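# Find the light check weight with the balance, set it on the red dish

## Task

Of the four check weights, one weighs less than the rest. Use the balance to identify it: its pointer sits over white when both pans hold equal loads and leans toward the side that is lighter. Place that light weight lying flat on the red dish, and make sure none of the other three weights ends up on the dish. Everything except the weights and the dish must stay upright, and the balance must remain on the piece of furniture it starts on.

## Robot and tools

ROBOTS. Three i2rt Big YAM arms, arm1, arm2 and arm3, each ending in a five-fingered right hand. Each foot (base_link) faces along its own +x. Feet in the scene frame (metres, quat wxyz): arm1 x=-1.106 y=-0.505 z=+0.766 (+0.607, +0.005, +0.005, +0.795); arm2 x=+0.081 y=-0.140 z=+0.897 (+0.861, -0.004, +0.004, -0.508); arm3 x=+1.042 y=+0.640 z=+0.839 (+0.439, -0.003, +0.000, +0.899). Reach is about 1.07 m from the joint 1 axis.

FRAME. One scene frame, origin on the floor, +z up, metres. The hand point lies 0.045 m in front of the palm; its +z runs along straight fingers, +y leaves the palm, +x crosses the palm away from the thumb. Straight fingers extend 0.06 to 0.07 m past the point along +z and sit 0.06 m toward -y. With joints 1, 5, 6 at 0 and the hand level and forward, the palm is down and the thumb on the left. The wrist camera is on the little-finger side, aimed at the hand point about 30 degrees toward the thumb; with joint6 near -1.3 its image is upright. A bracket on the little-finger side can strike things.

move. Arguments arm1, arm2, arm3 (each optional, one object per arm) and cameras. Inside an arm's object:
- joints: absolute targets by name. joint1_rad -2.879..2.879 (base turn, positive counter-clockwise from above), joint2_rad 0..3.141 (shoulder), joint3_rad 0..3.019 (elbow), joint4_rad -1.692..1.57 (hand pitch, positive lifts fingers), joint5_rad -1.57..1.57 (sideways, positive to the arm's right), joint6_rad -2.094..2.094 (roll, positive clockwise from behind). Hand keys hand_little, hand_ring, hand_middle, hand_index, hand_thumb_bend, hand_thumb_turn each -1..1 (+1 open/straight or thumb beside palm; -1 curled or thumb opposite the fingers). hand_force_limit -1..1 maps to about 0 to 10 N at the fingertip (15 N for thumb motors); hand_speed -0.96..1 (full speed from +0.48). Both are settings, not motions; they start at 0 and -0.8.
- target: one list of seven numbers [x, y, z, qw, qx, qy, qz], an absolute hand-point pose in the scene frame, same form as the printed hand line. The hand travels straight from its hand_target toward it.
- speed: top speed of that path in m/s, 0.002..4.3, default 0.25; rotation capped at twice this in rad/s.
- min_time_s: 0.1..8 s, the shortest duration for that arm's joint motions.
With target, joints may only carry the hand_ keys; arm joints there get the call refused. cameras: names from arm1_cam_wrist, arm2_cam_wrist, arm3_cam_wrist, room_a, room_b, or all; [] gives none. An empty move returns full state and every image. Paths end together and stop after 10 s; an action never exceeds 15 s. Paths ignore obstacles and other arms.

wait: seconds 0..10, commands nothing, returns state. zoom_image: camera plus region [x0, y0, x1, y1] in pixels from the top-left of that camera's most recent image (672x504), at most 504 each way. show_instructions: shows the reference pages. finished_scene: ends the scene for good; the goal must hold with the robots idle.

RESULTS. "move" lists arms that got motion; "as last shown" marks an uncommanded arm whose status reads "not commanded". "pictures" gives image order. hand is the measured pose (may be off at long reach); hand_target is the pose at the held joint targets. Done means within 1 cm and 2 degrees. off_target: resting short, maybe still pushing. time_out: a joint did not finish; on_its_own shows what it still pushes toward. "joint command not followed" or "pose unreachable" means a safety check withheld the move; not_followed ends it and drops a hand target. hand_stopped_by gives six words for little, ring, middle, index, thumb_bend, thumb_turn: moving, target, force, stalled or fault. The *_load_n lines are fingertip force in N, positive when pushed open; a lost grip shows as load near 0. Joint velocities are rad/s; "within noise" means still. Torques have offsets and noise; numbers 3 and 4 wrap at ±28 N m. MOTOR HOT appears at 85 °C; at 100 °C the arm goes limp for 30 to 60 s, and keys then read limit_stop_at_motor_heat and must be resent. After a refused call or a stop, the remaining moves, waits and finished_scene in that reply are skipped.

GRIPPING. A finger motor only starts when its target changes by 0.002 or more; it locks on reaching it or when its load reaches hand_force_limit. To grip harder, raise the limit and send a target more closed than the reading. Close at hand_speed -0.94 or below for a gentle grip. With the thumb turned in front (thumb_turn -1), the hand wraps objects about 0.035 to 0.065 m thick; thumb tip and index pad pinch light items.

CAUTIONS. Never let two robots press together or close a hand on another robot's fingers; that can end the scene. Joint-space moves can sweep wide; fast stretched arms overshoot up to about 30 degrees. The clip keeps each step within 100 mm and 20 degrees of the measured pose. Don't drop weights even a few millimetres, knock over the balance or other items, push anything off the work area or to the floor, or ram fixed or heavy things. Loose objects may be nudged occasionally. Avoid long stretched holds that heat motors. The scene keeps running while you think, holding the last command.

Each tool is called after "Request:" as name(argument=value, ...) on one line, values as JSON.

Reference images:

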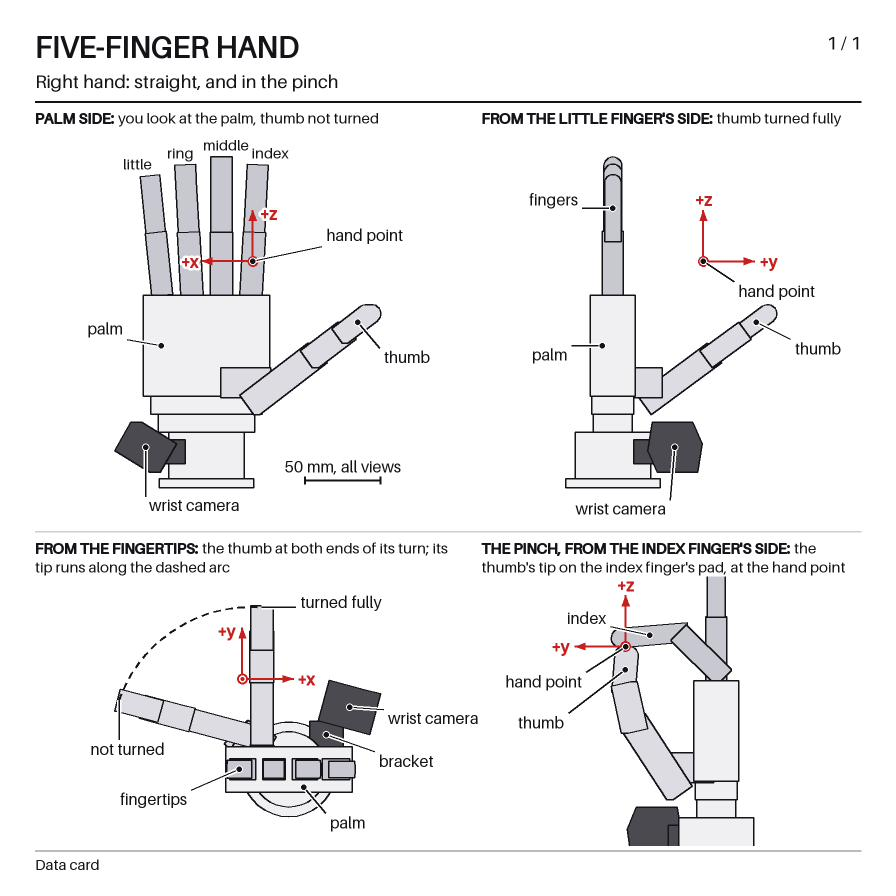

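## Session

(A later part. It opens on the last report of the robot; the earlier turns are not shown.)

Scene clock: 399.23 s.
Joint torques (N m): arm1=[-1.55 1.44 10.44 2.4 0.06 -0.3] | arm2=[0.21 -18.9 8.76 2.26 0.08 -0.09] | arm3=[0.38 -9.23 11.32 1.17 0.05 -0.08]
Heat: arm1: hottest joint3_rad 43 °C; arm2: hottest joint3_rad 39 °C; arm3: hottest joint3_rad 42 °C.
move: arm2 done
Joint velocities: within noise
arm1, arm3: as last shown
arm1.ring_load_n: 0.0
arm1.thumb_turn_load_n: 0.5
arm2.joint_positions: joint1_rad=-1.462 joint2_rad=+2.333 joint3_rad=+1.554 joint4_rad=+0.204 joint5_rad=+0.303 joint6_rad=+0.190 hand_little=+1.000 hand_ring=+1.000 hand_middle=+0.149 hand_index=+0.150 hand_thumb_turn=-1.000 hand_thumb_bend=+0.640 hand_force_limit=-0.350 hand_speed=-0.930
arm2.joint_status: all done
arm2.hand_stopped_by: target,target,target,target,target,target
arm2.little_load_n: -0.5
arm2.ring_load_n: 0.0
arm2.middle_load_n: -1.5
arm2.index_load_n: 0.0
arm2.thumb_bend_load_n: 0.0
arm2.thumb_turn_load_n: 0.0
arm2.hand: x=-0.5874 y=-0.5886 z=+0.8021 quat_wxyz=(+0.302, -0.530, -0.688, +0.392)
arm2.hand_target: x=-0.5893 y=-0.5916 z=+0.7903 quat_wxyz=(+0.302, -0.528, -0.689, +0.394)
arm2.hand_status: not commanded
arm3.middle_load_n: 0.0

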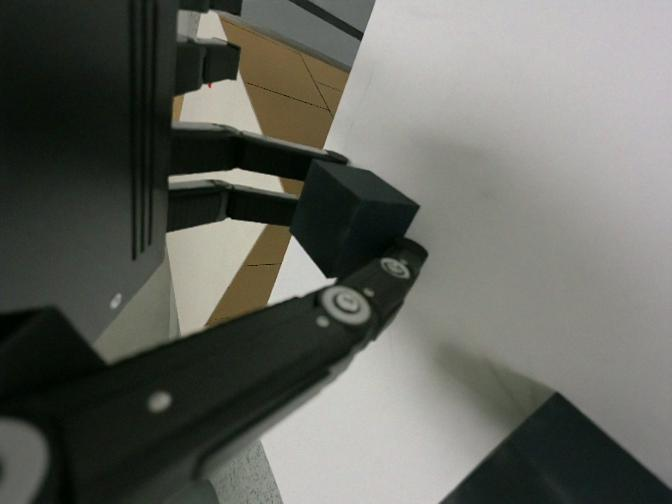

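Request:
move(arm2={"joints": {"hand_speed": -0.88, "hand_index": 0.35, "hand_middle": 0.35, "hand_thumb_bend": 0.78}})

Request:
move(arm2={"target": [-0.590, -0.594, 0.83, 0.3021, -0.5285, -0.6887, 0.3937], "speed": 0.06}, cameras=["arm2_cam_wrist"])

Scene clock: 401.17 s.
Joint torques (N m): arm1=[-1.55 1.49 10.44 2.4 0.06 -0.3] | arm2=[0.15 -18.78 8.75 2.1 0.09 -0.09] | arm3=[0.44 -9.29 11.32 1.18 0.05 -0.08]
Heat: arm1: hottest joint3_rad 43 °C; arm2: hottest joint3_rad 38 °C; arm3: hottest joint3_rad 42 °C.
move: arm2 done
Joint velocities: within noise
arm1, arm3: as last shown
arm1.thumb_turn_load_n: 0.0
arm2.joint_positions: joint1_rad=-1.462 joint2_rad=+2.335 joint3_rad=+1.554 joint4_rad=+0.209 joint5_rad=+0.303 joint6_rad=+0.190 hand_little=+1.000 hand_ring=+1.000 hand_middle=+0.350 hand_index=+0.350 hand_thumb_turn=-1.000 hand_thumb_bend=+0.779 hand_force_limit=-0.350 hand_speed=-0.880
arm2.joint_status: all done
arm2.hand_stopped_by: target,target,target,target,target,target
arm2.little_load_n: 0.5
arm2.ring_load_n: 0.0
arm2.middle_load_n: 0.0
arm2.index_load_n: 0.0
arm2.thumb_bend_load_n: -1.5
arm2.thumb_turn_load_n: 0.0
arm2.hand: x=-0.5878 y=-0.5889 z=+0.8016 quat_wxyz=(+0.303, -0.530, -0.688, +0.394)
arm2.hand_target: x=-0.5893 y=-0.5916 z=+0.7903 quat_wxyz=(+0.302, -0.529, -0.689, +0.394)
arm2.hand_status: not commanded
arm3.ring_load_n: 0.0
pictures: none

Scene clock: 402.47 s.
Joint torques (N m): arm1=[-1.55 1.49 10.44 2.4 0.06 -0.3] | arm2=[0.32 -21.01 8.95 1.16 0.16 -0.08] | arm3=[0.38 -9.29 11.33 1.18 0.05 -0.09]
Heat: arm1: hottest joint3_rad 43 °C; arm2: hottest joint3_rad 38 °C; arm3: hottest joint3_rad 42 °C.
move: arm2 off_target
Joint velocities: within noise
arm1, arm3: as last shown
arm2.joint_positions: joint1_rad=-1.462 joint2_rad=+2.300 joint3_rad=+1.554 joint4_rad=+0.168 joint5_rad=+0.303 joint6_rad=+0.190 hand_little=+1.000 hand_ring=+1.000 hand_middle=+0.350 hand_index=+0.350 hand_thumb_turn=-1.000 hand_thumb_bend=+0.779 hand_force_limit=-0.350 hand_speed=-0.880
arm2.joint_status: not commanded
arm2.hand_stopped_by: target,target,target,target,target,target
arm2.little_load_n: 0.0
arm2.ring_load_n: 0.0
arm2.middle_load_n: 0.0
arm2.index_load_n: 0.0
arm2.thumb_bend_load_n: 0.0
arm2.thumb_turn_load_n: 0.0
arm2.hand: x=-0.5875 y=-0.5888 z=+0.8206 quat_wxyz=(+0.302, -0.530, -0.689, +0.391)
arm2.hand_target: x=-0.5898 y=-0.5940 z=+0.8299 quat_wxyz=(+0.302, -0.528, -0.689, +0.394)
arm2.hand_status: off_target (0.011 m and 0.4 deg from the pose sent, 0.029 m and 0.2 deg at the start)
arm3.middle_load_n: -0.5

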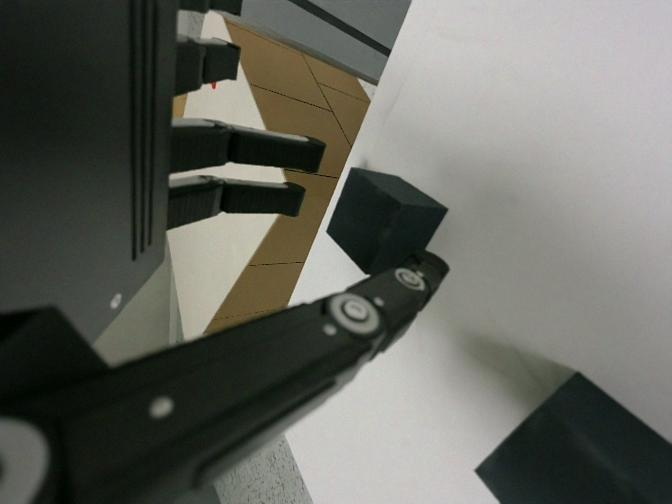

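Request:
move(arm2={"target": [-0.590, -0.59, 0.94, 0.3021, -0.5285, -0.6887, 0.3937], "speed": 0.15})

Request:
move(arm2={"target": [-0.27, -0.36, 1.15, 0.3021, -0.5285, -0.6887, 0.3937], "speed": 0.3}, cameras=["arm1_cam_wrist", "arm2_cam_wrist"])

Scene clock: 404.37 s.
Joint torques (N m): arm1=[-1.55 1.44 10.44 2.4 0.06 -0.3] | arm2=[-0.03 -19.72 11.63 1.14 0.04 -0.1] | arm3=[0.44 -9.29 11.32 1.18 0.06 -0.08]
Heat: arm1: hottest joint3_rad 43 °C; arm2: hottest joint3_rad 38 °C; arm3: hottest joint3_rad 42 °C.
move: arm2 off_target
Joint velocities: within noise
arm1, arm3: as last shown
arm2.joint_positions: joint1_rad=-1.462 joint2_rad=+2.118 joint3_rad=+1.557 joint4_rad=-0.031 joint5_rad=+0.301 joint6_rad=+0.190 hand_little=+1.000 hand_ring=+1.000 hand_middle=+0.350 hand_index=+0.350 hand_thumb_turn=-1.000 hand_thumb_bend=+0.779 hand_force_limit=-0.350 hand_speed=-0.880
arm2.joint_status: not commanded
arm2.hand_stopped_by: target,target,target,target,target,target
arm2.little_load_n: 0.0
arm2.ring_load_n: 0.0
arm2.middle_load_n: 0.0
arm2.index_load_n: 0.0
arm2.thumb_bend_load_n: 0.0
arm2.thumb_turn_load_n: 0.0
arm2.hand: x=-0.5797 y=-0.5841 z=+0.9244 quat_wxyz=(+0.299, -0.531, -0.693, +0.385)
arm2.hand_target: x=-0.5894 y=-0.5896 z=+0.9400 quat_wxyz=(+0.302, -0.528, -0.689, +0.394)
arm2.hand_status: off_target (0.020 m and 1.2 deg from the pose sent, 0.119 m and 0.4 deg at the start)
arm3.middle_load_n: 0.0
pictures: none

Scene clock: 406.73 s.
Joint torques (N m): arm1=[-1.55 1.44 10.44 2.4 0.06 -0.3] | arm2=[-0.85 -3.14 10.3 1.25 0.05 -0.13] | arm3=[0.44 -9.23 11.32 1.18 0.05 -0.08]
Heat: arm1: hottest joint3_rad 43 °C; arm2: hottest joint3_rad 38 °C; arm3: hottest joint3_rad 42 °C.
move: arm2 done
Joint velocities: within noise
arm1, arm3: as last shown
arm2.joint_positions: joint1_rad=-1.464 joint2_rad=+0.879 joint3_rad=+0.816 joint4_rad=-0.485 joint5_rad=+0.286 joint6_rad=+0.185 hand_little=+1.000 hand_ring=+1.000 hand_middle=+0.350 hand_index=+0.350 hand_thumb_turn=-1.000 hand_thumb_bend=+0.779 hand_force_limit=-0.350 hand_speed=-0.880
arm2.joint_status: not commanded
arm2.hand_stopped_by: target,target,target,target,target,target
arm2.little_load_n: 0.0
arm2.ring_load_n: 0.0
arm2.middle_load_n: 0.0
arm2.index_load_n: 0.0
arm2.thumb_bend_load_n: 0.0
arm2.thumb_turn_load_n: 0.0
arm2.hand: x=-0.2675 y=-0.3667 z=+1.1554 quat_wxyz=(+0.301, -0.524, -0.686, +0.405)
arm2.hand_target: x=-0.2698 y=-0.3601 z=+1.1500 quat_wxyz=(+0.302, -0.529, -0.689, +0.394)
arm2.hand_status: done (0.009 m and 1.5 deg from the pose sent, 0.444 m and 1.1 deg at the start)

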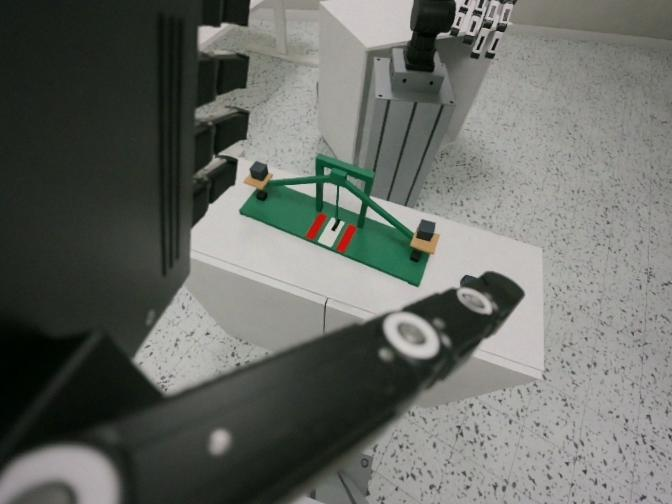

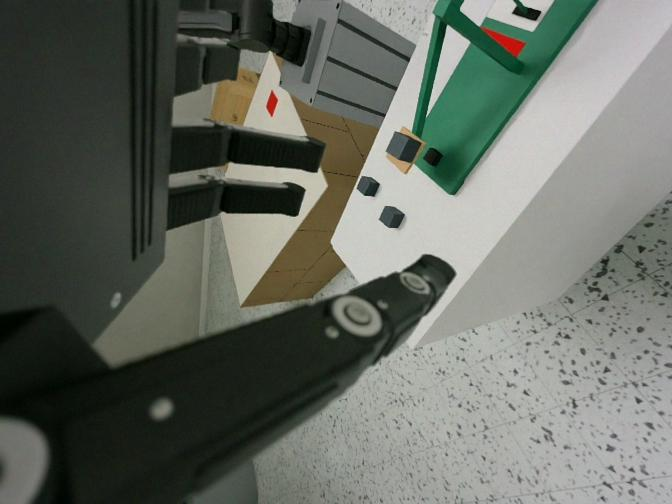

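Request:
move(arm2={"joints": {"joint1_rad": 0.4}, "min_time_s": 3.5}, arm1={"target": [-0.72, -0.53, 1.05, 0.3780, -0.7036, 0.5302, -0.2849], "speed": 0.35, "joints": {"hand_speed": -0.8, "hand_index": 0.25, "hand_middle": 0.25, "hand_thumb_bend": 0.65}}, cameras=["arm1_cam_wrist"])

Scene clock: 411.03 s.
Joint torques (N m): arm1=[-1.55 -5.19 9.22 2.09 -0.36 -0.02] | arm2=[0.67 -3.19 10.21 1.2 0.12 -0.13] | arm3=[0.44 -9.23 11.32 1.17 0.05 -0.08]
Heat: arm1: hottest joint3_rad 43 °C; arm2: hottest joint3_rad 38 °C; arm3: hottest joint3_rad 42 °C.
move: arm1 done; arm2 done
Joint velocities: within noise
arm1.joint_positions: joint1_rad=-2.157 joint2_rad=+0.903 joint3_rad=+0.963 joint4_rad=-0.735 joint5_rad=-0.497 joint6_rad=-0.376 hand_little=+1.000 hand_ring=+1.000 hand_middle=+0.250 hand_index=+0.250 hand_thumb_turn=-1.000 hand_thumb_bend=+0.650 hand_force_limit=-0.350 hand_speed=-0.800
arm1.joint_status: all done
arm1.hand_stopped_by: target,target,target,target,target,target
arm1.little_load_n: 0.0
arm1.ring_load_n: 0.0
arm1.middle_load_n: 0.0
arm1.index_load_n: 0.0
arm1.thumb_bend_load_n: 0.0
arm1.thumb_turn_load_n: 0.0
arm1.hand: x=-0.7220 y=-0.5278 z=+1.0504 quat_wxyz=(-0.375, +0.710, -0.525, +0.282)
arm1.hand_target: x=-0.7201 y=-0.5299 z=+1.0500 quat_wxyz=(-0.378, +0.704, -0.530, +0.285)
arm1.hand_status: done (0.003 m and 1.1 deg from the pose sent, 0.285 m and 87.0 deg at the start)
arm2.joint_positions: joint1_rad=+0.390 joint2_rad=+0.879 joint3_rad=+0.816 joint4_rad=-0.485 joint5_rad=+0.284 joint6_rad=+0.184 hand_little=+1.000 hand_ring=+1.000 hand_middle=+0.350 hand_index=+0.350 hand_thumb_turn=-1.000 hand_thumb_bend=+0.779 hand_force_limit=-0.350 hand_speed=-0.880
arm2.joint_status: all done
arm2.hand_stopped_by: target,target,target,target,target,target
arm2.little_load_n: 0.0
arm2.ring_load_n: 0.0
arm2.middle_load_n: 0.0
arm2.index_load_n: 0.0
arm2.thumb_bend_load_n: 0.0
arm2.thumb_turn_load_n: 0.0
arm2.hand: x=+0.4002 y=-0.4127 z=+1.1486 quat_wxyz=(-0.138, +0.238, -0.834, +0.479)
arm2.hand_target: x=+0.4014 y=-0.4086 z=+1.1431 quat_wxyz=(-0.134, +0.248, -0.836, +0.471)
arm2.hand_status: not commanded
arm3: as last shown

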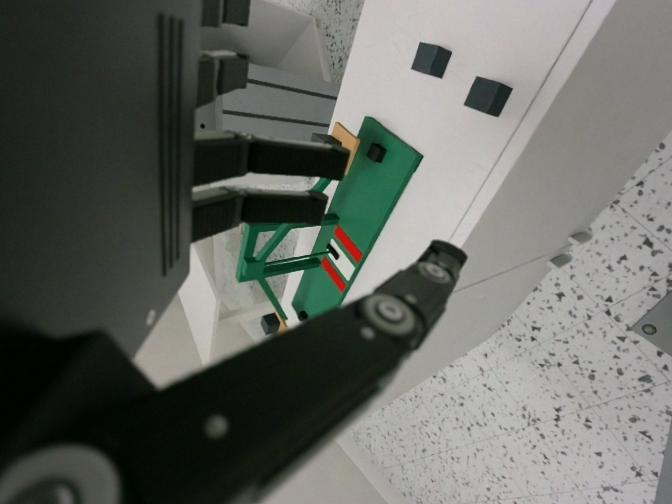

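Request:
move(arm1={"target": [-0.60, -0.550, 0.90, 0.3780, -0.7036, 0.5302, -0.2849], "speed": 0.25}, cameras=["arm1_cam_wrist"])

Scene clock: 413.53 s.
Joint torques (N m): arm1=[0.03 -11.28 9.2 2.07 -0.18 -0.01] | arm2=[0.85 -3.02 10.21 1.22 0.11 -0.13] | arm3=[0.44 -9.29 11.3 1.18 0.06 -0.08]
Heat: arm1: hottest joint3_rad 43 °C; arm2: hottest joint3_rad 38 °C; arm3: hottest joint3_rad 42 °C.
move: arm1 done
Joint velocities: within noise
arm1.joint_positions: joint1_rad=-2.123 joint2_rad=+1.346 joint3_rad=+0.867 joint4_rad=-0.192 joint5_rad=-0.462 joint6_rad=-0.341 hand_little=+1.000 hand_ring=+1.000 hand_middle=+0.250 hand_index=+0.250 hand_thumb_turn=-1.000 hand_thumb_bend=+0.650 hand_force_limit=-0.350 hand_speed=-0.800
arm1.joint_status: not commanded
arm1.hand_stopped_by: target,target,target,target,target,target
arm1.little_load_n: 0.0
arm1.ring_load_n: 0.0
arm1.middle_load_n: 0.0
arm1.index_load_n: 0.0
arm1.thumb_bend_load_n: 0.0
arm1.thumb_turn_load_n: 0.5
arm1.hand: x=-0.6062 y=-0.5539 z=+0.8943 quat_wxyz=(-0.372, +0.707, -0.533, +0.279)
arm1.hand_target: x=-0.6001 y=-0.5499 z=+0.9001 quat_wxyz=(-0.378, +0.704, -0.530, +0.285)
arm1.hand_status: done (0.009 m and 1.1 deg from the pose sent, 0.195 m and 1.1 deg at the start)
arm2, arm3: as last shown

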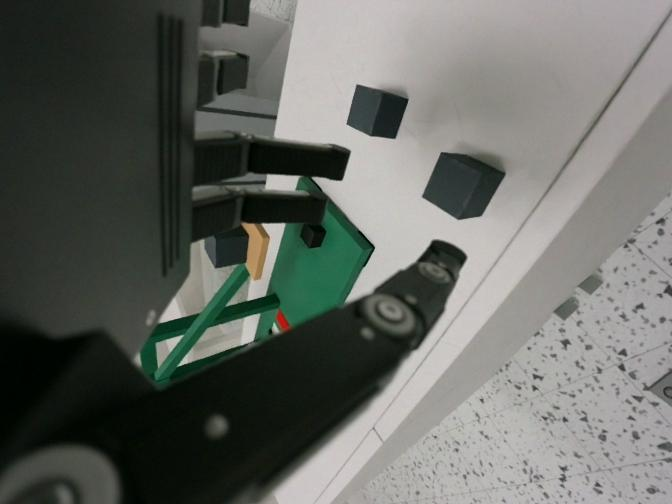

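Request:
move(arm1={"target": [-0.594, -0.551, 0.87, 0.3780, -0.7036, 0.5302, -0.2849], "speed": 0.1, "joints": {"hand_speed": -0.6, "hand_ring": -0.7, "hand_little": -0.7}}, cameras=["arm1_cam_wrist"])

Scene clock: 416.77 s.
Joint torques (N m): arm1=[0.09 -10.81 8.01 2.09 -0.15 -0.02] | arm2=[0.97 -3.08 10.21 1.2 0.12 -0.13] | arm3=[0.38 -9.29 11.33 1.18 0.05 -0.08]
Heat: arm1: hottest joint3_rad 43 °C; arm2: hottest joint3_rad 38 °C; arm3: hottest joint3_rad 42 °C.
move: arm1 done
Joint velocities: within noise
arm1.joint_positions: joint1_rad=-2.122 joint2_rad=+1.396 joint3_rad=+0.848 joint4_rad=-0.100 joint5_rad=-0.460 joint6_rad=-0.339 hand_little=-0.700 hand_ring=-0.700 hand_middle=+0.250 hand_index=+0.250 hand_thumb_turn=-1.000 hand_thumb_bend=+0.650 hand_force_limit=-0.350 hand_speed=-0.600
arm1.joint_status: all done
arm1.hand_stopped_by: target,target,target,target,target,target
arm1.little_load_n: 0.0
arm1.ring_load_n: 0.0
arm1.middle_load_n: 0.0
arm1.index_load_n: -0.5
arm1.thumb_bend_load_n: 0.0
arm1.thumb_turn_load_n: 0.0
arm1.hand: x=-0.5956 y=-0.5565 z=+0.8754 quat_wxyz=(-0.375, +0.705, -0.528, +0.289)
arm1.hand_target: x=-0.5942 y=-0.5510 z=+0.8700 quat_wxyz=(-0.378, +0.704, -0.530, +0.285)
arm1.hand_status: done (0.008 m and 0.6 deg from the pose sent, 0.027 m and 1.1 deg at the start)
arm2: as last shown
arm3.joint_positions: joint1_rad=+0.601 joint2_rad=+1.504 joint3_rad=+0.846 joint4_rad=+0.047 joint5_rad=-0.002 joint6_rad=-0.002 hand_little=+1.000 hand_ring=+1.000 hand_middle=+0.350 hand_index=+0.350 hand_thumb_turn=-1.000 hand_thumb_bend=+0.780 hand_force_limit=-0.340 hand_speed=-0.800
arm3.joint_status: not commanded
arm3.hand_stopped_by: target,target,target,target,target,target
arm3.little_load_n: 0.0
arm3.ring_load_n: 0.0
arm3.middle_load_n: 0.0
arm3.index_load_n: 0.0
arm3.thumb_bend_load_n: -0.5
arm3.thumb_turn_load_n: 0.0
arm3.hand: x=+0.5062 y=+0.7780 z=+0.9115 quat_wxyz=(-0.370, +0.716, +0.526, -0.272)
arm3.hand_target: x=+0.4930 y=+0.7831 z=+0.9285 quat_wxyz=(-0.382, +0.710, +0.523, -0.278)
arm3.hand_status: not commanded

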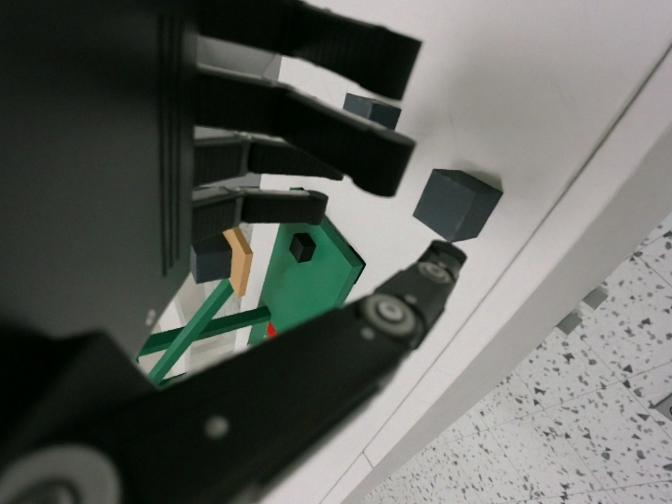

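Request:
move(arm1={"target": [-0.598, -0.550, 0.825, 0.3780, -0.7036, 0.5302, -0.2849], "speed": 0.1, "joints": {"hand_ring": -1, "hand_little": -1}}, cameras=["arm1_cam_wrist"])

Scene clock: 418.30 s.
Joint torques (N m): arm1=[0.03 -11.28 7.41 2.09 -0.15 -0.02] | arm2=[0.85 -3.43 10.24 1.21 0.11 -0.12] | arm3=[0.44 -9.29 11.33 1.17 0.05 -0.08]
Heat: arm1: hottest joint3_rad 43 °C; arm2: hottest joint3_rad 38 °C; arm3: hottest joint3_rad 42 °C.
move: arm1 done
Joint velocities: within noise
arm1.joint_positions: joint1_rad=-2.122 joint2_rad=+1.472 joint3_rad=+0.780 joint4_rad=+0.042 joint5_rad=-0.460 joint6_rad=-0.339 hand_little=-1.000 hand_ring=-1.000 hand_middle=+0.250 hand_index=+0.250 hand_thumb_turn=-1.000 hand_thumb_bend=+0.650 hand_force_limit=-0.350 hand_speed=-0.600
arm1.joint_status: all done
arm1.hand_stopped_by: target,target,target,target,target,target
arm1.little_load_n: 0.0
arm1.ring_load_n: 0.0
arm1.middle_load_n: 0.0
arm1.index_load_n: 0.0
arm1.thumb_bend_load_n: 0.0
arm1.thumb_turn_load_n: 0.0
arm1.hand: x=-0.5995 y=-0.5557 z=+0.8291 quat_wxyz=(-0.375, +0.705, -0.529, +0.288)
arm1.hand_target: x=-0.5982 y=-0.5501 z=+0.8251 quat_wxyz=(-0.378, +0.704, -0.530, +0.285)
arm1.hand_status: done (0.007 m and 0.5 deg from the pose sent, 0.051 m and 0.6 deg at the start)
arm2, arm3: as last shown

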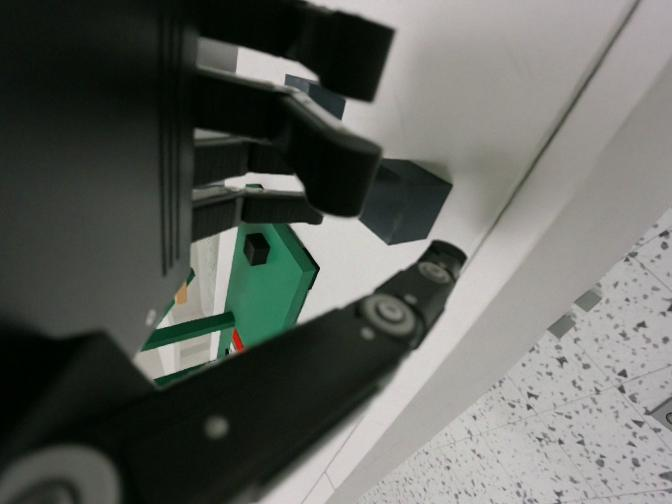

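Request:
move(arm1={"target": [-0.595, -0.552, 0.811, 0.3780, -0.7036, 0.5302, -0.2849], "speed": 0.08}, cameras=["arm1_cam_wrist"])

Request:
zoom_image(camera="arm1_cam_wrist", region=[240, 100, 500, 300])

Scene clock: 420.17 s.
Joint torques (N m): arm1=[-0.15 -11.11 6.83 2.09 -0.23 -0.03] | arm2=[0.91 -3.14 10.24 1.28 0.12 -0.11] | arm3=[0.44 -9.29 11.29 1.17 0.06 -0.08]
Heat: arm1: hottest joint3_rad 43 °C; arm2: hottest joint3_rad 38 °C; arm3: hottest joint3_rad 42 °C.
move: arm1 done
Joint velocities: within noise
arm1.joint_positions: joint1_rad=-2.122 joint2_rad=+1.505 joint3_rad=+0.780 joint4_rad=+0.084 joint5_rad=-0.460 joint6_rad=-0.339 hand_little=-1.000 hand_ring=-1.000 hand_middle=+0.250 hand_index=+0.250 hand_thumb_turn=-1.000 hand_thumb_bend=+0.650 hand_force_limit=-0.350 hand_speed=-0.600
arm1.joint_status: not commanded
arm1.hand_stopped_by: target,target,target,target,target,target
arm1.little_load_n: 0.0
arm1.ring_load_n: 0.0
arm1.middle_load_n: 0.0
arm1.index_load_n: 0.0
arm1.thumb_bend_load_n: 0.0
arm1.thumb_turn_load_n: 0.0
arm1.hand: x=-0.5935 y=-0.5574 z=+0.8198 quat_wxyz=(-0.376, +0.704, -0.527, +0.292)
arm1.hand_target: x=-0.5952 y=-0.5521 z=+0.8112 quat_wxyz=(-0.378, +0.704, -0.530, +0.285)
arm1.hand_status: done (0.010 m and 0.9 deg from the pose sent, 0.019 m and 0.5 deg at the start)
arm2, arm3: as last shown
arm3.thumb_bend_load_n: 0.0
arm3.thumb_turn_load_n: 0.5

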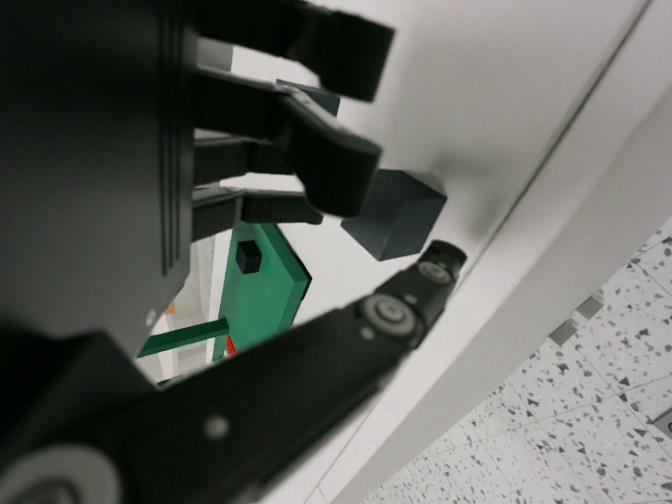

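Scaled by 1.938.

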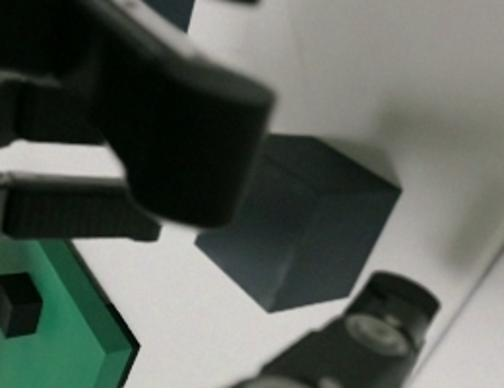

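Request:
move(arm1={"target": [-0.596, -0.552, 0.798, 0.3780, -0.7036, 0.5302, -0.2849], "speed": 0.06}, cameras=["arm1_cam_wrist"])

Request:
move(arm1={"target": [-0.596, -0.552, 0.789, 0.3780, -0.7036, 0.5302, -0.2849], "speed": 0.05}, cameras=["arm1_cam_wrist"])

Scene clock: 421.77 s.
Joint torques (N m): arm1=[-0.21 -11.22 6.75 2.09 -0.24 -0.04] | arm2=[0.79 -3.19 10.3 1.18 0.13 -0.12] | arm3=[0.38 -9.29 11.32 1.2 0.05 -0.08]
Heat: arm1: hottest joint3_rad 43 °C; arm2: hottest joint3_rad 38 °C; arm3: hottest joint3_rad 42 °C.
move: arm1 done
Joint velocities: within noise
arm1.joint_positions: joint1_rad=-2.122 joint2_rad=+1.531 joint3_rad=+0.763 joint4_rad=+0.126 joint5_rad=-0.460 joint6_rad=-0.339 hand_little=-1.000 hand_ring=-1.000 hand_middle=+0.250 hand_index=+0.250 hand_thumb_turn=-1.000 hand_thumb_bend=+0.650 hand_force_limit=-0.350 hand_speed=-0.600
arm1.joint_status: not commanded
arm1.hand_stopped_by: target,target,target,target,target,target
arm1.little_load_n: 0.0
arm1.ring_load_n: 0.0
arm1.middle_load_n: 0.0
arm1.index_load_n: 0.5
arm1.thumb_bend_load_n: 0.0
arm1.thumb_turn_load_n: 0.0
arm1.hand: x=-0.5950 y=-0.5571 z=+0.8061 quat_wxyz=(-0.376, +0.704, -0.527, +0.291)
arm1.hand_target: x=-0.5963 y=-0.5521 z=+0.7981 quat_wxyz=(-0.378, +0.704, -0.530, +0.285)
arm1.hand_status: done (0.010 m and 0.8 deg from the pose sent, 0.023 m and 0.9 deg at the start)
arm2, arm3: as last shown
arm2.ring_load_n: -0.5
arm3.thumb_turn_load_n: 0.0

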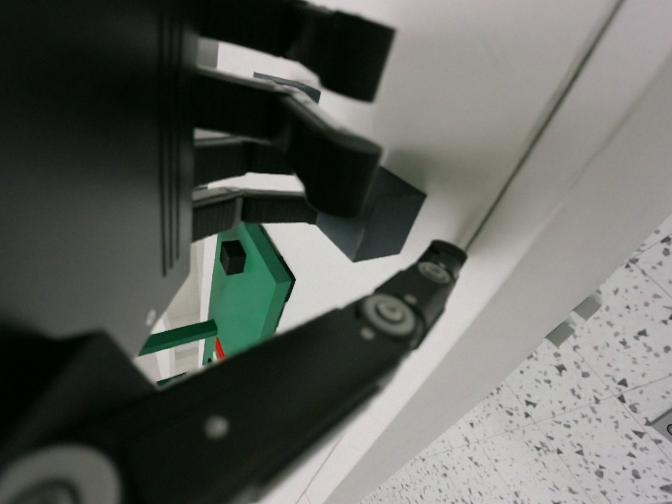

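Scene clock: 422.73 s.
Joint torques (N m): arm1=[-0.21 -11.28 6.57 2.09 -0.24 -0.04] | arm2=[0.67 -3.25 10.25 1.2 0.09 -0.13] | arm3=[0.38 -9.29 11.33 1.18 0.05 -0.08]
Heat: arm1: hottest joint3_rad 43 °C; arm2: hottest joint3_rad 38 °C; arm3: hottest joint3_rad 42 °C.
move: arm1 done
Joint velocities: within noise
arm1.joint_positions: joint1_rad=-2.122 joint2_rad=+1.552 joint3_rad=+0.755 joint4_rad=+0.155 joint5_rad=-0.460 joint6_rad=-0.339 hand_little=-1.000 hand_ring=-1.000 hand_middle=+0.250 hand_index=+0.250 hand_thumb_turn=-1.000 hand_thumb_bend=+0.650 hand_force_limit=-0.350 hand_speed=-0.600
arm1.joint_status: not commanded
arm1.hand_stopped_by: target,target,target,target,target,target
arm1.little_load_n: 0.0
arm1.ring_load_n: 0.0
arm1.middle_load_n: 0.0
arm1.index_load_n: 0.0
arm1.thumb_bend_load_n: 0.0
arm1.thumb_turn_load_n: 0.0
arm1.hand: x=-0.5948 y=-0.5572 z=+0.7974 quat_wxyz=(-0.376, +0.704, -0.527, +0.291)
arm1.hand_target: x=-0.5963 y=-0.5521 z=+0.7891 quat_wxyz=(-0.378, +0.704, -0.530, +0.285)
arm1.hand_status: done (0.010 m and 0.9 deg from the pose sent, 0.018 m and 0.8 deg at the start)
arm2, arm3: as last shown
arm2.ring_load_n: 0.0

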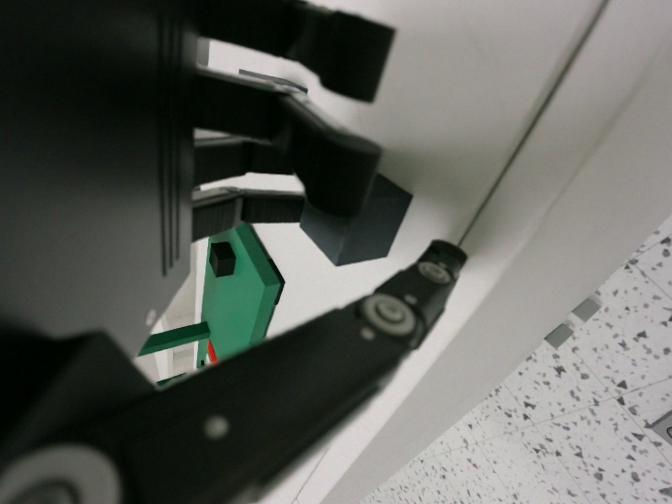

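Request:
move(arm1={"joints": {"hand_force_limit": -0.34, "hand_speed": -0.94, "hand_index": -0.37, "hand_middle": -0.37, "hand_thumb_bend": 0.03}}, cameras=["arm1_cam_wrist"])

Scene clock: 425.73 s.
Joint torques (N m): arm1=[-0.21 -11.28 6.56 2.09 -0.23 -0.04] | arm2=[0.62 -3.14 10.21 1.25 0.13 -0.13] | arm3=[0.44 -9.29 11.32 1.17 0.05 -0.08]
Heat: arm1: hottest joint3_rad 42 °C; arm2: hottest joint3_rad 38 °C; arm3: hottest joint3_rad 42 °C.
move: arm1 off_target
Joint velocities: within noise
arm1.joint_positions: joint1_rad=-2.122 joint2_rad=+1.552 joint3_rad=+0.755 joint4_rad=+0.155 joint5_rad=-0.460 joint6_rad=-0.339 hand_little=-1.000 hand_ring=-1.000 hand_middle=-0.025 hand_index=-0.042 hand_thumb_turn=-1.000 hand_thumb_bend=+0.502 hand_force_limit=-0.340 hand_speed=-0.940
arm1.joint_status: hand_middle off_target (ended at -0.025, target -0.370); hand_index off_target (ended at -0.042, target -0.370); hand_thumb_bend off_target (ended at +0.502, target +0.030); the others done
arm1.hand_stopped_by: target,target,force,force,force,target
arm1.little_load_n: 0.0
arm1.ring_load_n: 0.0
arm1.middle_load_n: 3.5
arm1.index_load_n: 3.5
arm1.thumb_bend_load_n: 5.0
arm1.thumb_turn_load_n: -1.5
arm1.hand: x=-0.5948 y=-0.5572 z=+0.7974 quat_wxyz=(-0.376, +0.704, -0.527, +0.291)
arm1.hand_target: x=-0.5963 y=-0.5521 z=+0.7891 quat_wxyz=(-0.378, +0.704, -0.530, +0.285)
arm1.hand_status: not commanded
arm2, arm3: as last shown

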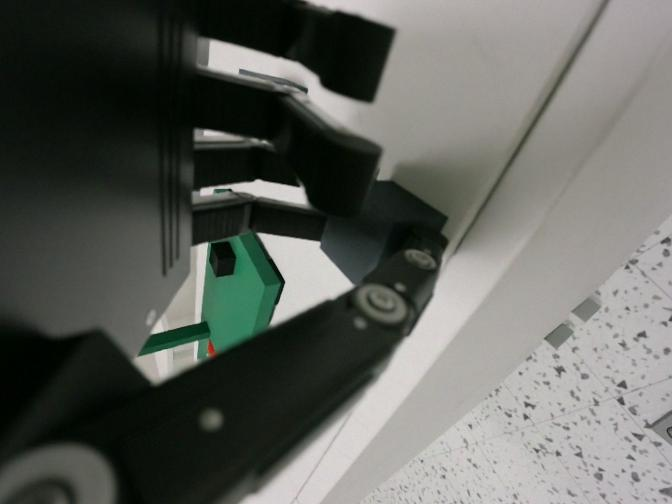

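Request:
zoom_image(camera="arm1_cam_wrist", region=[240, 140, 480, 320])

Scaled by 2.100.

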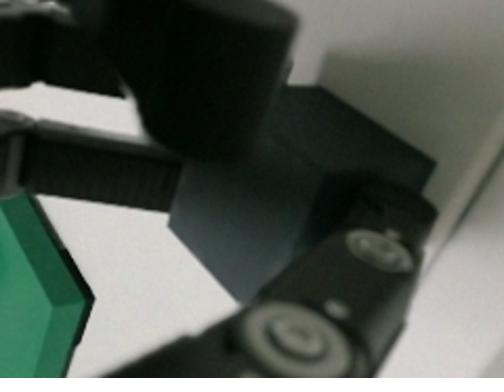

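Request:
move(arm1={"target": [-0.596, -0.552, 0.860, 0.3780, -0.7036, 0.5302, -0.2849], "speed": 0.1}, cameras=["arm1_cam_wrist"])

Scene clock: 428.43 s.
Joint torques (N m): arm1=[-0.32 -12.04 11.07 1.14 -0.29 -0.04] | arm2=[0.73 -3.31 10.15 1.18 0.12 -0.13] | arm3=[0.38 -9.23 11.32 1.18 0.06 -0.08]
Heat: arm1: hottest joint3_rad 42 °C; arm2: hottest joint3_rad 38 °C; arm3: hottest joint3_rad 42 °C.
move: arm1 off_target
Joint velocities: within noise
arm1.joint_positions: joint1_rad=-2.122 joint2_rad=+1.423 joint3_rad=+0.783 joint4_rad=-0.044 joint5_rad=-0.460 joint6_rad=-0.339 hand_little=-1.000 hand_ring=-1.000 hand_middle=-0.025 hand_index=-0.042 hand_thumb_turn=-1.000 hand_thumb_bend=+0.502 hand_force_limit=-0.340 hand_speed=-0.940
arm1.joint_status: not commanded
arm1.hand_stopped_by: target,target,force,force,force,target
arm1.little_load_n: 0.0
arm1.ring_load_n: 0.0
arm1.middle_load_n: 3.5
arm1.index_load_n: 3.0
arm1.thumb_bend_load_n: 5.5
arm1.thumb_turn_load_n: -1.0
arm1.hand: x=-0.6123 y=-0.5518 z=+0.8407 quat_wxyz=(-0.369, +0.708, -0.536, +0.274)
arm1.hand_target: x=-0.5969 y=-0.5519 z=+0.8603 quat_wxyz=(-0.378, +0.703, -0.530, +0.285)
arm1.hand_status: off_target (0.025 m and 1.8 deg from the pose sent, 0.063 m and 0.9 deg at the start)
arm2.joint_positions: joint1_rad=+0.390 joint2_rad=+0.879 joint3_rad=+0.816 joint4_rad=-0.485 joint5_rad=+0.284 joint6_rad=+0.184 hand_little=+1.000 hand_ring=+1.000 hand_middle=+0.350 hand_index=+0.350 hand_thumb_turn=-1.000 hand_thumb_bend=+0.779 hand_force_limit=-0.350 hand_speed=-0.880
arm2.joint_status: not commanded
arm2.hand_stopped_by: target,target,target,target,target,target
arm2.little_load_n: 0.0
arm2.ring_load_n: 0.0
arm2.middle_load_n: 0.0
arm2.index_load_n: 0.0
arm2.thumb_bend_load_n: 0.0
arm2.thumb_turn_load_n: 0.0
arm2.hand: x=+0.4002 y=-0.4127 z=+1.1486 quat_wxyz=(-0.138, +0.238, -0.834, +0.479)
arm2.hand_target: x=+0.4014 y=-0.4086 z=+1.1431 quat_wxyz=(-0.134, +0.248, -0.836, +0.471)
arm2.hand_status: not commanded
arm3: as last shown

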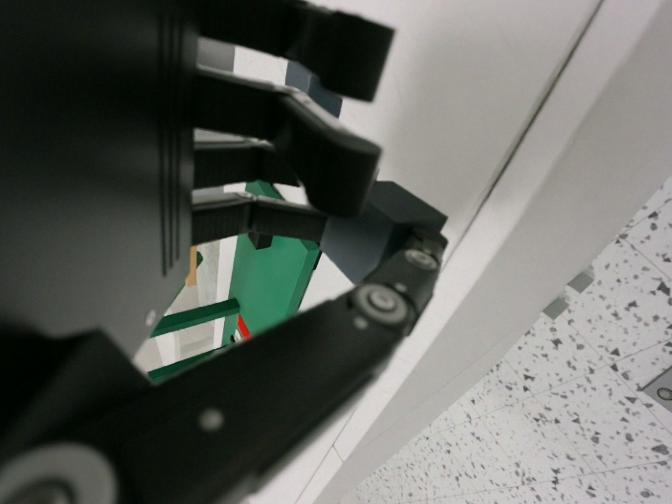

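Request:
move(arm1={"target": [-0.76, -0.50, 1.14, 0.3780, -0.7036, 0.5302, -0.2849], "speed": 0.3})

Request:
move(arm1={"joints": {"joint1_rad": 0.0, "joint5_rad": 0.0}, "min_time_s": 3.5}, cameras=["arm1_cam_wrist", "room_a", "room_b"])

Scene clock: 430.87 s.
Joint torques (N m): arm1=[0.03 -3.02 12.45 1.17 -0.2 -0.04] | arm2=[0.79 -3.19 10.25 1.21 0.12 -0.13] | arm3=[0.38 -9.29 11.32 1.2 0.06 -0.08]
Heat: arm1: hottest joint3_rad 42 °C; arm2: hottest joint3_rad 38 °C; arm3: hottest joint3_rad 42 °C.
move: arm1 off_target
Joint velocities: within noise
arm1.joint_positions: joint1_rad=-2.110 joint2_rad=+0.812 joint3_rad=+1.111 joint4_rad=-0.970 joint5_rad=-0.450 joint6_rad=-0.329 hand_little=-1.000 hand_ring=-1.000 hand_middle=-0.025 hand_index=-0.042 hand_thumb_turn=-1.000 hand_thumb_bend=+0.502 hand_force_limit=-0.340 hand_speed=-0.940
arm1.joint_status: not commanded
arm1.hand_stopped_by: target,target,force,force,force,target
arm1.little_load_n: 0.0
arm1.ring_load_n: 0.0
arm1.middle_load_n: 3.5
arm1.index_load_n: 3.0
arm1.thumb_bend_load_n: 5.5
arm1.thumb_turn_load_n: -1.5
arm1.hand: x=-0.7631 y=-0.5033 z=+1.1219 quat_wxyz=(-0.371, +0.706, -0.535, +0.278)
arm1.hand_target: x=-0.7604 y=-0.5001 z=+1.1398 quat_wxyz=(-0.378, +0.703, -0.530, +0.285)
arm1.hand_status: off_target (0.019 m and 1.3 deg from the pose sent, 0.338 m and 1.8 deg at the start)
arm2, arm3: as last shown
arm3.index_load_n: -0.5
pictures: none

Scene clock: 434.83 s.
Joint torques (N m): arm1=[-0.32 -2.84 12.49 1.24 0.06 -0.05] | arm2=[0.73 -3.19 10.22 1.2 0.11 -0.12] | arm3=[0.44 -9.29 11.33 1.18 0.05 -0.08]
Heat: arm1: hottest joint3_rad 44 °C; arm2: hottest joint3_rad 38 °C; arm3: hottest joint3_rad 42 °C.
move: arm1 done
Joint velocities: within noise
arm1.joint_positions: joint1_rad=-0.005 joint2_rad=+0.812 joint3_rad=+1.111 joint4_rad=-0.970 joint5_rad=-0.002 joint6_rad=-0.329 hand_little=-1.000 hand_ring=-1.000 hand_middle=-0.025 hand_index=-0.042 hand_thumb_turn=-1.000 hand_thumb_bend=+0.502 hand_force_limit=-0.340 hand_speed=-0.940
arm1.joint_status: all done
arm1.hand_stopped_by: target,target,force,force,force,target
arm1.little_load_n: 0.0
arm1.ring_load_n: 0.0
arm1.middle_load_n: 3.5
arm1.index_load_n: 3.0
arm1.thumb_bend_load_n: 5.5
arm1.thumb_turn_load_n: -1.5
arm1.hand: x=-1.2001 y=-0.1746 z=+1.1123 quat_wxyz=(-0.436, +0.862, +0.259, +0.008)
arm1.hand_target: x=-1.2027 y=-0.1723 z=+1.1306 quat_wxyz=(-0.448, +0.857, +0.254, +0.006)
arm1.hand_status: not commanded
arm2: as last shown
arm2.little_load_n: -0.5
arm3.joint_positions: joint1_rad=+0.601 joint2_rad=+1.504 joint3_rad=+0.846 joint4_rad=+0.047 joint5_rad=-0.002 joint6_rad=-0.002 hand_little=+1.000 hand_ring=+1.000 hand_middle=+0.350 hand_index=+0.350 hand_thumb_turn=-1.000 hand_thumb_bend=+0.780 hand_force_limit=-0.340 hand_speed=-0.800
arm3.joint_status: not commanded
arm3.hand_stopped_by: target,target,target,target,target,target
arm3.little_load_n: 0.0
arm3.ring_load_n: 0.0
arm3.middle_load_n: 0.0
arm3.index_load_n: 0.0
arm3.thumb_bend_load_n: 0.0
arm3.thumb_turn_load_n: -0.5
arm3.hand: x=+0.5062 y=+0.7780 z=+0.9115 quat_wxyz=(-0.370, +0.716, +0.526, -0.272)
arm3.hand_target: x=+0.4930 y=+0.7831 z=+0.9285 quat_wxyz=(-0.382, +0.710, +0.523, -0.278)
arm3.hand_status: not commanded

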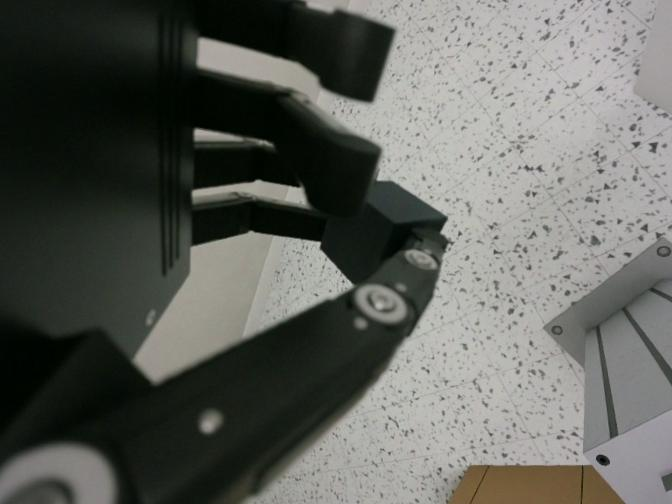

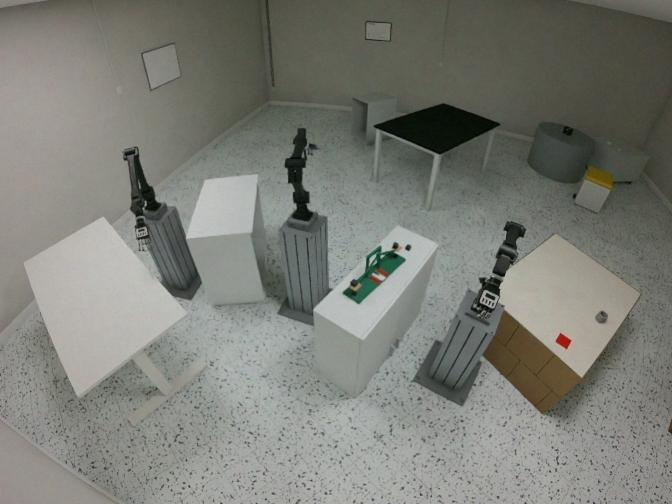

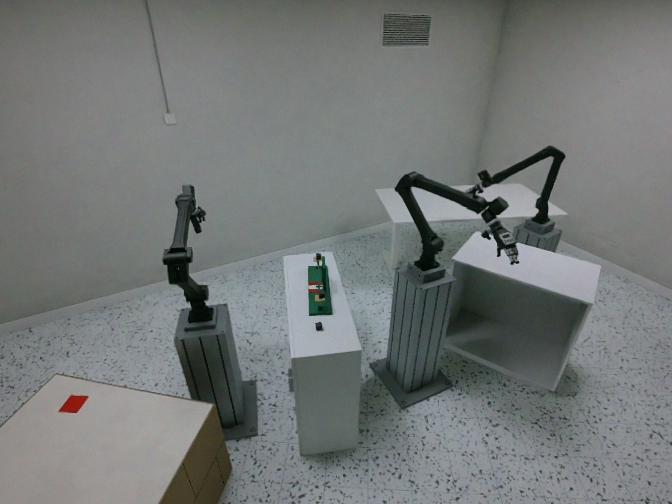

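Request:
move(arm1={"joints": {"joint1_rad": 1.95, "joint6_rad": -0.02}, "min_time_s": 3.3}, cameras=["arm1_cam_wrist"])

Scene clock: 438.77 s.
Joint torques (N m): arm1=[-0.38 -2.73 12.46 1.25 0 -0.02] | arm2=[0.79 -3.14 10.21 1.24 0.12 -0.15] | arm3=[0.44 -9.29 11.32 1.17 0.05 -0.08]
Heat: arm1: hottest joint3_rad 45 °C; arm2: hottest joint3_rad 38 °C; arm3: hottest joint3_rad 42 °C.
move: arm1 done
Joint velocities: within noise
arm1.joint_positions: joint1_rad=+1.945 joint2_rad=+0.812 joint3_rad=+1.111 joint4_rad=-0.970 joint5_rad=+0.000 joint6_rad=-0.037 hand_little=-1.000 hand_ring=-1.000 hand_middle=-0.025 hand_index=-0.042 hand_thumb_turn=-1.000 hand_thumb_bend=+0.502 hand_force_limit=-0.340 hand_speed=-0.940
arm1.joint_status: all done
arm1.hand_stopped_by: target,target,force,force,force,target
arm1.little_load_n: 0.0
arm1.ring_load_n: 0.0
arm1.middle_load_n: 3.5
arm1.index_load_n: 3.0
arm1.thumb_bend_load_n: 5.5
arm1.thumb_turn_load_n: -1.5
arm1.hand: x=-1.3639 y=-0.7349 z=+1.1198 quat_wxyz=(-0.207, +0.387, +0.810, -0.388)
arm1.hand_target: x=-1.3643 y=-0.7388 z=+1.1385 quat_wxyz=(-0.208, +0.389, +0.803, -0.401)
arm1.hand_status: not commanded
arm2, arm3: as last shown
arm2.little_load_n: 0.0
arm3.middle_load_n: -0.5
arm3.thumb_turn_load_n: 0.0

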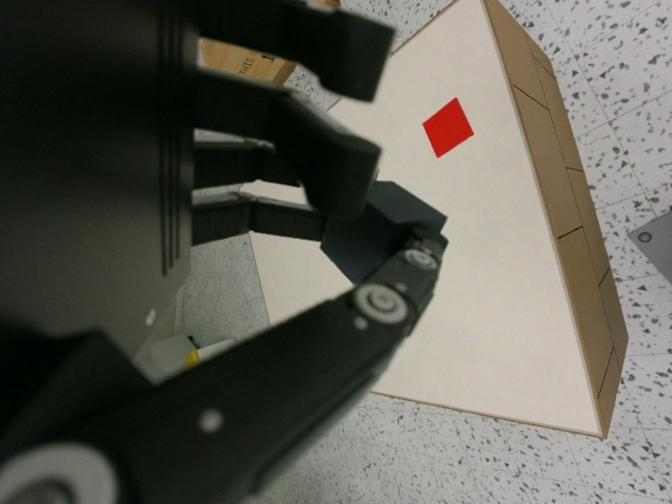

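Request:
move(arm1={"target": [-1.57, -0.89, 0.85, 0.2124, -0.3955, -0.7898, 0.4243], "speed": 0.3}, cameras=["arm1_cam_wrist"])

Scene clock: 442.20 s.
Joint torques (N m): arm1=[-1.14 -15.27 11.1 2.24 -0.11 0] | arm2=[0.67 -3.14 10.26 1.22 0.1 -0.14] | arm3=[0.44 -9.29 11.32 1.17 0.06 -0.08]
Heat: arm1: hottest joint3_rad 46 °C; arm2: hottest joint3_rad 38 °C; arm3: hottest joint3_rad 42 °C.
move: arm1 off_target
Joint velocities: within noise
arm1.joint_positions: joint1_rad=+1.945 joint2_rad=+1.621 joint3_rad=+0.935 joint4_rad=+0.023 joint5_rad=-0.005 joint6_rad=-0.014 hand_little=-1.000 hand_ring=-1.000 hand_middle=-0.025 hand_index=-0.042 hand_thumb_turn=-1.000 hand_thumb_bend=+0.502 hand_force_limit=-0.340 hand_speed=-0.940
arm1.joint_status: not commanded
arm1.hand_stopped_by: target,target,force,force,force,target
arm1.little_load_n: 0.0
arm1.ring_load_n: 0.0
arm1.middle_load_n: 3.5
arm1.index_load_n: 3.0
arm1.thumb_bend_load_n: 5.5
arm1.thumb_turn_load_n: -1.5
arm1.hand: x=-1.5511 y=-0.8749 z=+0.8230 quat_wxyz=(-0.202, +0.395, +0.805, -0.395)
arm1.hand_target: x=-1.5687 y=-0.8890 z=+0.8508 quat_wxyz=(-0.212, +0.394, +0.788, -0.423)
arm1.hand_status: off_target (0.036 m and 4.0 deg from the pose sent, 0.373 m and 4.9 deg at the start)
arm2, arm3: as last shown
arm3.middle_load_n: 0.0

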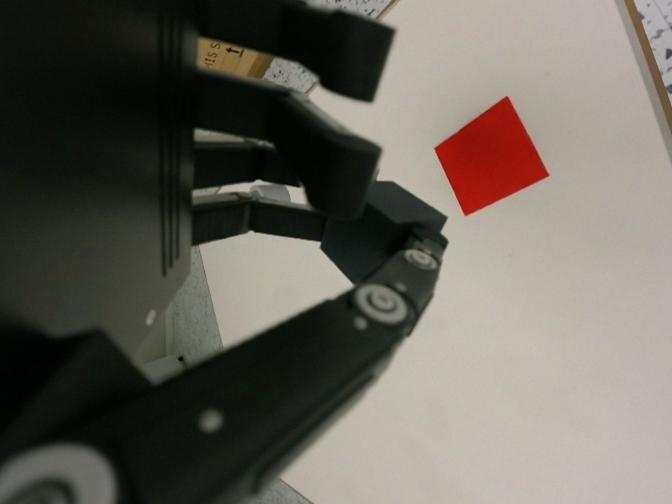

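Request:
move(arm1={"target": [-1.603, -0.911, 0.735, 0.2124, -0.3955, -0.7898, 0.4243], "speed": 0.2}, cameras=["arm1_cam_wrist", "room_a", "room_b"])

Scene clock: 445.37 s.
Joint torques (N m): arm1=[-1.49 -17.38 9.09 2.29 -0.12 -0.02] | arm2=[0.91 -3.14 10.33 1.13 0.12 -0.14] | arm3=[0.38 -9.35 11.32 1.17 0.06 -0.08]
Heat: arm1: hottest joint3_rad 45 °C; arm2: hottest joint3_rad 39 °C; arm3: hottest joint3_rad 42 °C.
move: arm1 off_target
Joint velocities: within noise
arm1.joint_positions: joint1_rad=+1.945 joint2_rad=+1.918 joint3_rad=+0.979 joint4_rad=+0.289 joint5_rad=-0.007 joint6_rad=-0.013 hand_little=-1.000 hand_ring=-1.000 hand_middle=-0.025 hand_index=-0.042 hand_thumb_turn=-1.000 hand_thumb_bend=+0.502 hand_force_limit=-0.340 hand_speed=-0.940
arm1.joint_status: not commanded
arm1.hand_stopped_by: target,target,force,force,force,target
arm1.little_load_n: 0.0
arm1.ring_load_n: 0.0
arm1.middle_load_n: 3.5
arm1.index_load_n: 3.0
arm1.thumb_bend_load_n: 5.5
arm1.thumb_turn_load_n: -1.0
arm1.hand: x=-1.5833 y=-0.8987 z=+0.7178 quat_wxyz=(-0.204, +0.393, +0.802, -0.400)
arm1.hand_target: x=-1.6021 y=-0.9103 z=+0.7357 quat_wxyz=(-0.212, +0.394, +0.788, -0.423)
arm1.hand_status: off_target (0.029 m and 3.2 deg from the pose sent, 0.108 m and 4.0 deg at the start)
arm2, arm3: as last shown

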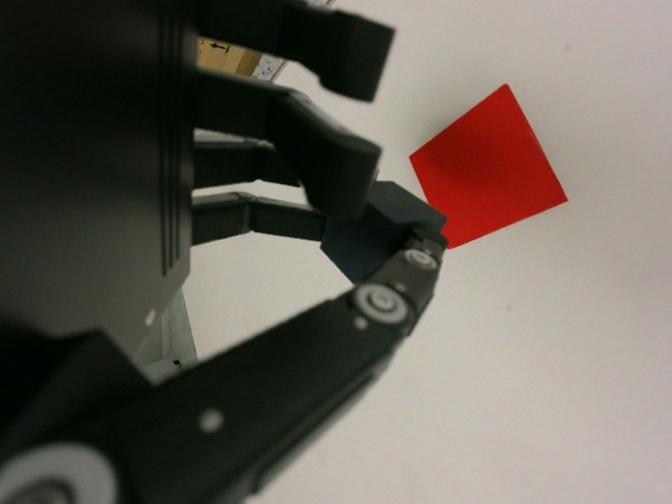

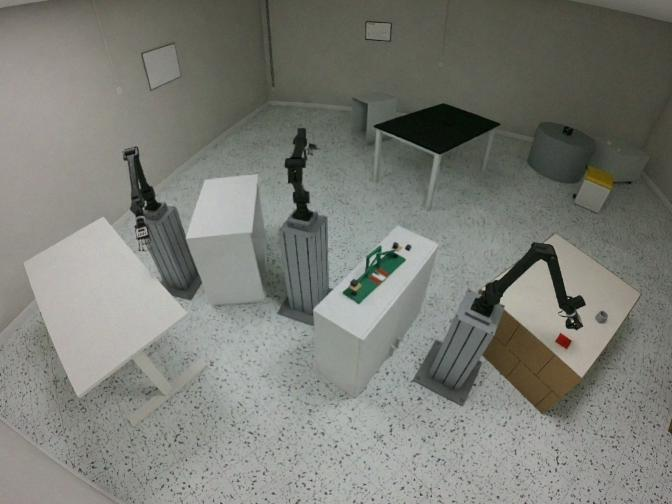

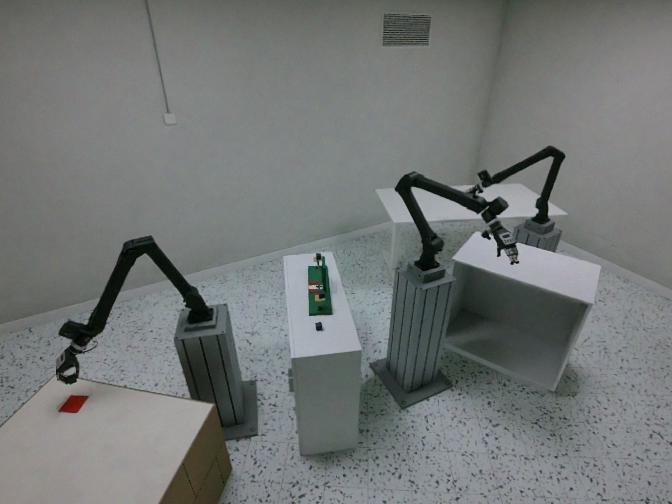

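Request:
move(arm1={"target": [-1.608, -0.905, 0.685, 0.2124, -0.3955, -0.7898, 0.4243], "speed": 0.12}, cameras=["arm1_cam_wrist"])

Scene clock: 447.77 s.
Joint torques (N m): arm1=[-1.96 -18.08 8.13 2.32 -0.12 -0.1] | arm2=[0.97 -3.14 10.22 1.2 0.12 -0.12] | arm3=[0.38 -9.29 11.33 1.18 0.06 -0.08]
Heat: arm1: hottest joint3_rad 45 °C; arm2: hottest joint3_rad 39 °C; arm3: hottest joint3_rad 43 °C.
move: arm1 off_target
Joint velocities: within noise
arm1.joint_positions: joint1_rad=+1.934 joint2_rad=+2.034 joint3_rad=+0.980 joint4_rad=+0.405 joint5_rad=-0.019 joint6_rad=-0.013 hand_little=-1.000 hand_ring=-1.000 hand_middle=-0.025 hand_index=-0.042 hand_thumb_turn=-1.000 hand_thumb_bend=+0.502 hand_force_limit=-0.340 hand_speed=-0.940
arm1.joint_status: not commanded
arm1.hand_stopped_by: target,target,force,force,force,target
arm1.little_load_n: 0.0
arm1.ring_load_n: 0.0
arm1.middle_load_n: 3.0
arm1.index_load_n: 3.0
arm1.thumb_bend_load_n: 5.0
arm1.thumb_turn_load_n: -1.0
arm1.hand: x=-1.5872 y=-0.8957 z=+0.6700 quat_wxyz=(-0.202, +0.395, +0.801, -0.403)
arm1.hand_target: x=-1.6072 y=-0.9042 z=+0.6856 quat_wxyz=(-0.212, +0.394, +0.788, -0.423)
arm1.hand_status: off_target (0.027 m and 3.1 deg from the pose sent, 0.042 m and 3.2 deg at the start)
arm2, arm3: as last shown
arm3.index_load_n: -0.5

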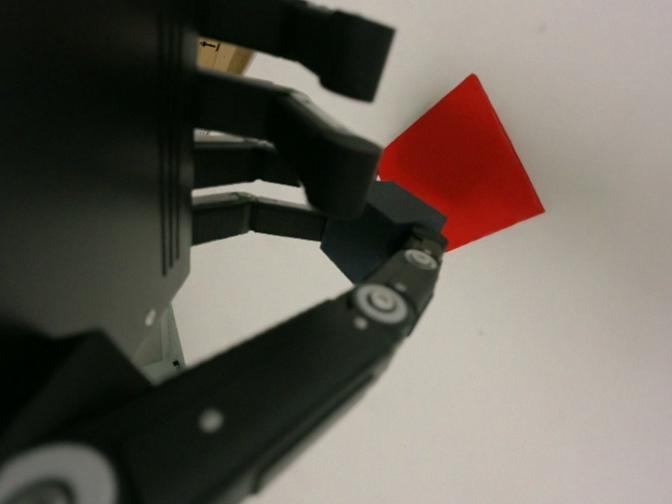

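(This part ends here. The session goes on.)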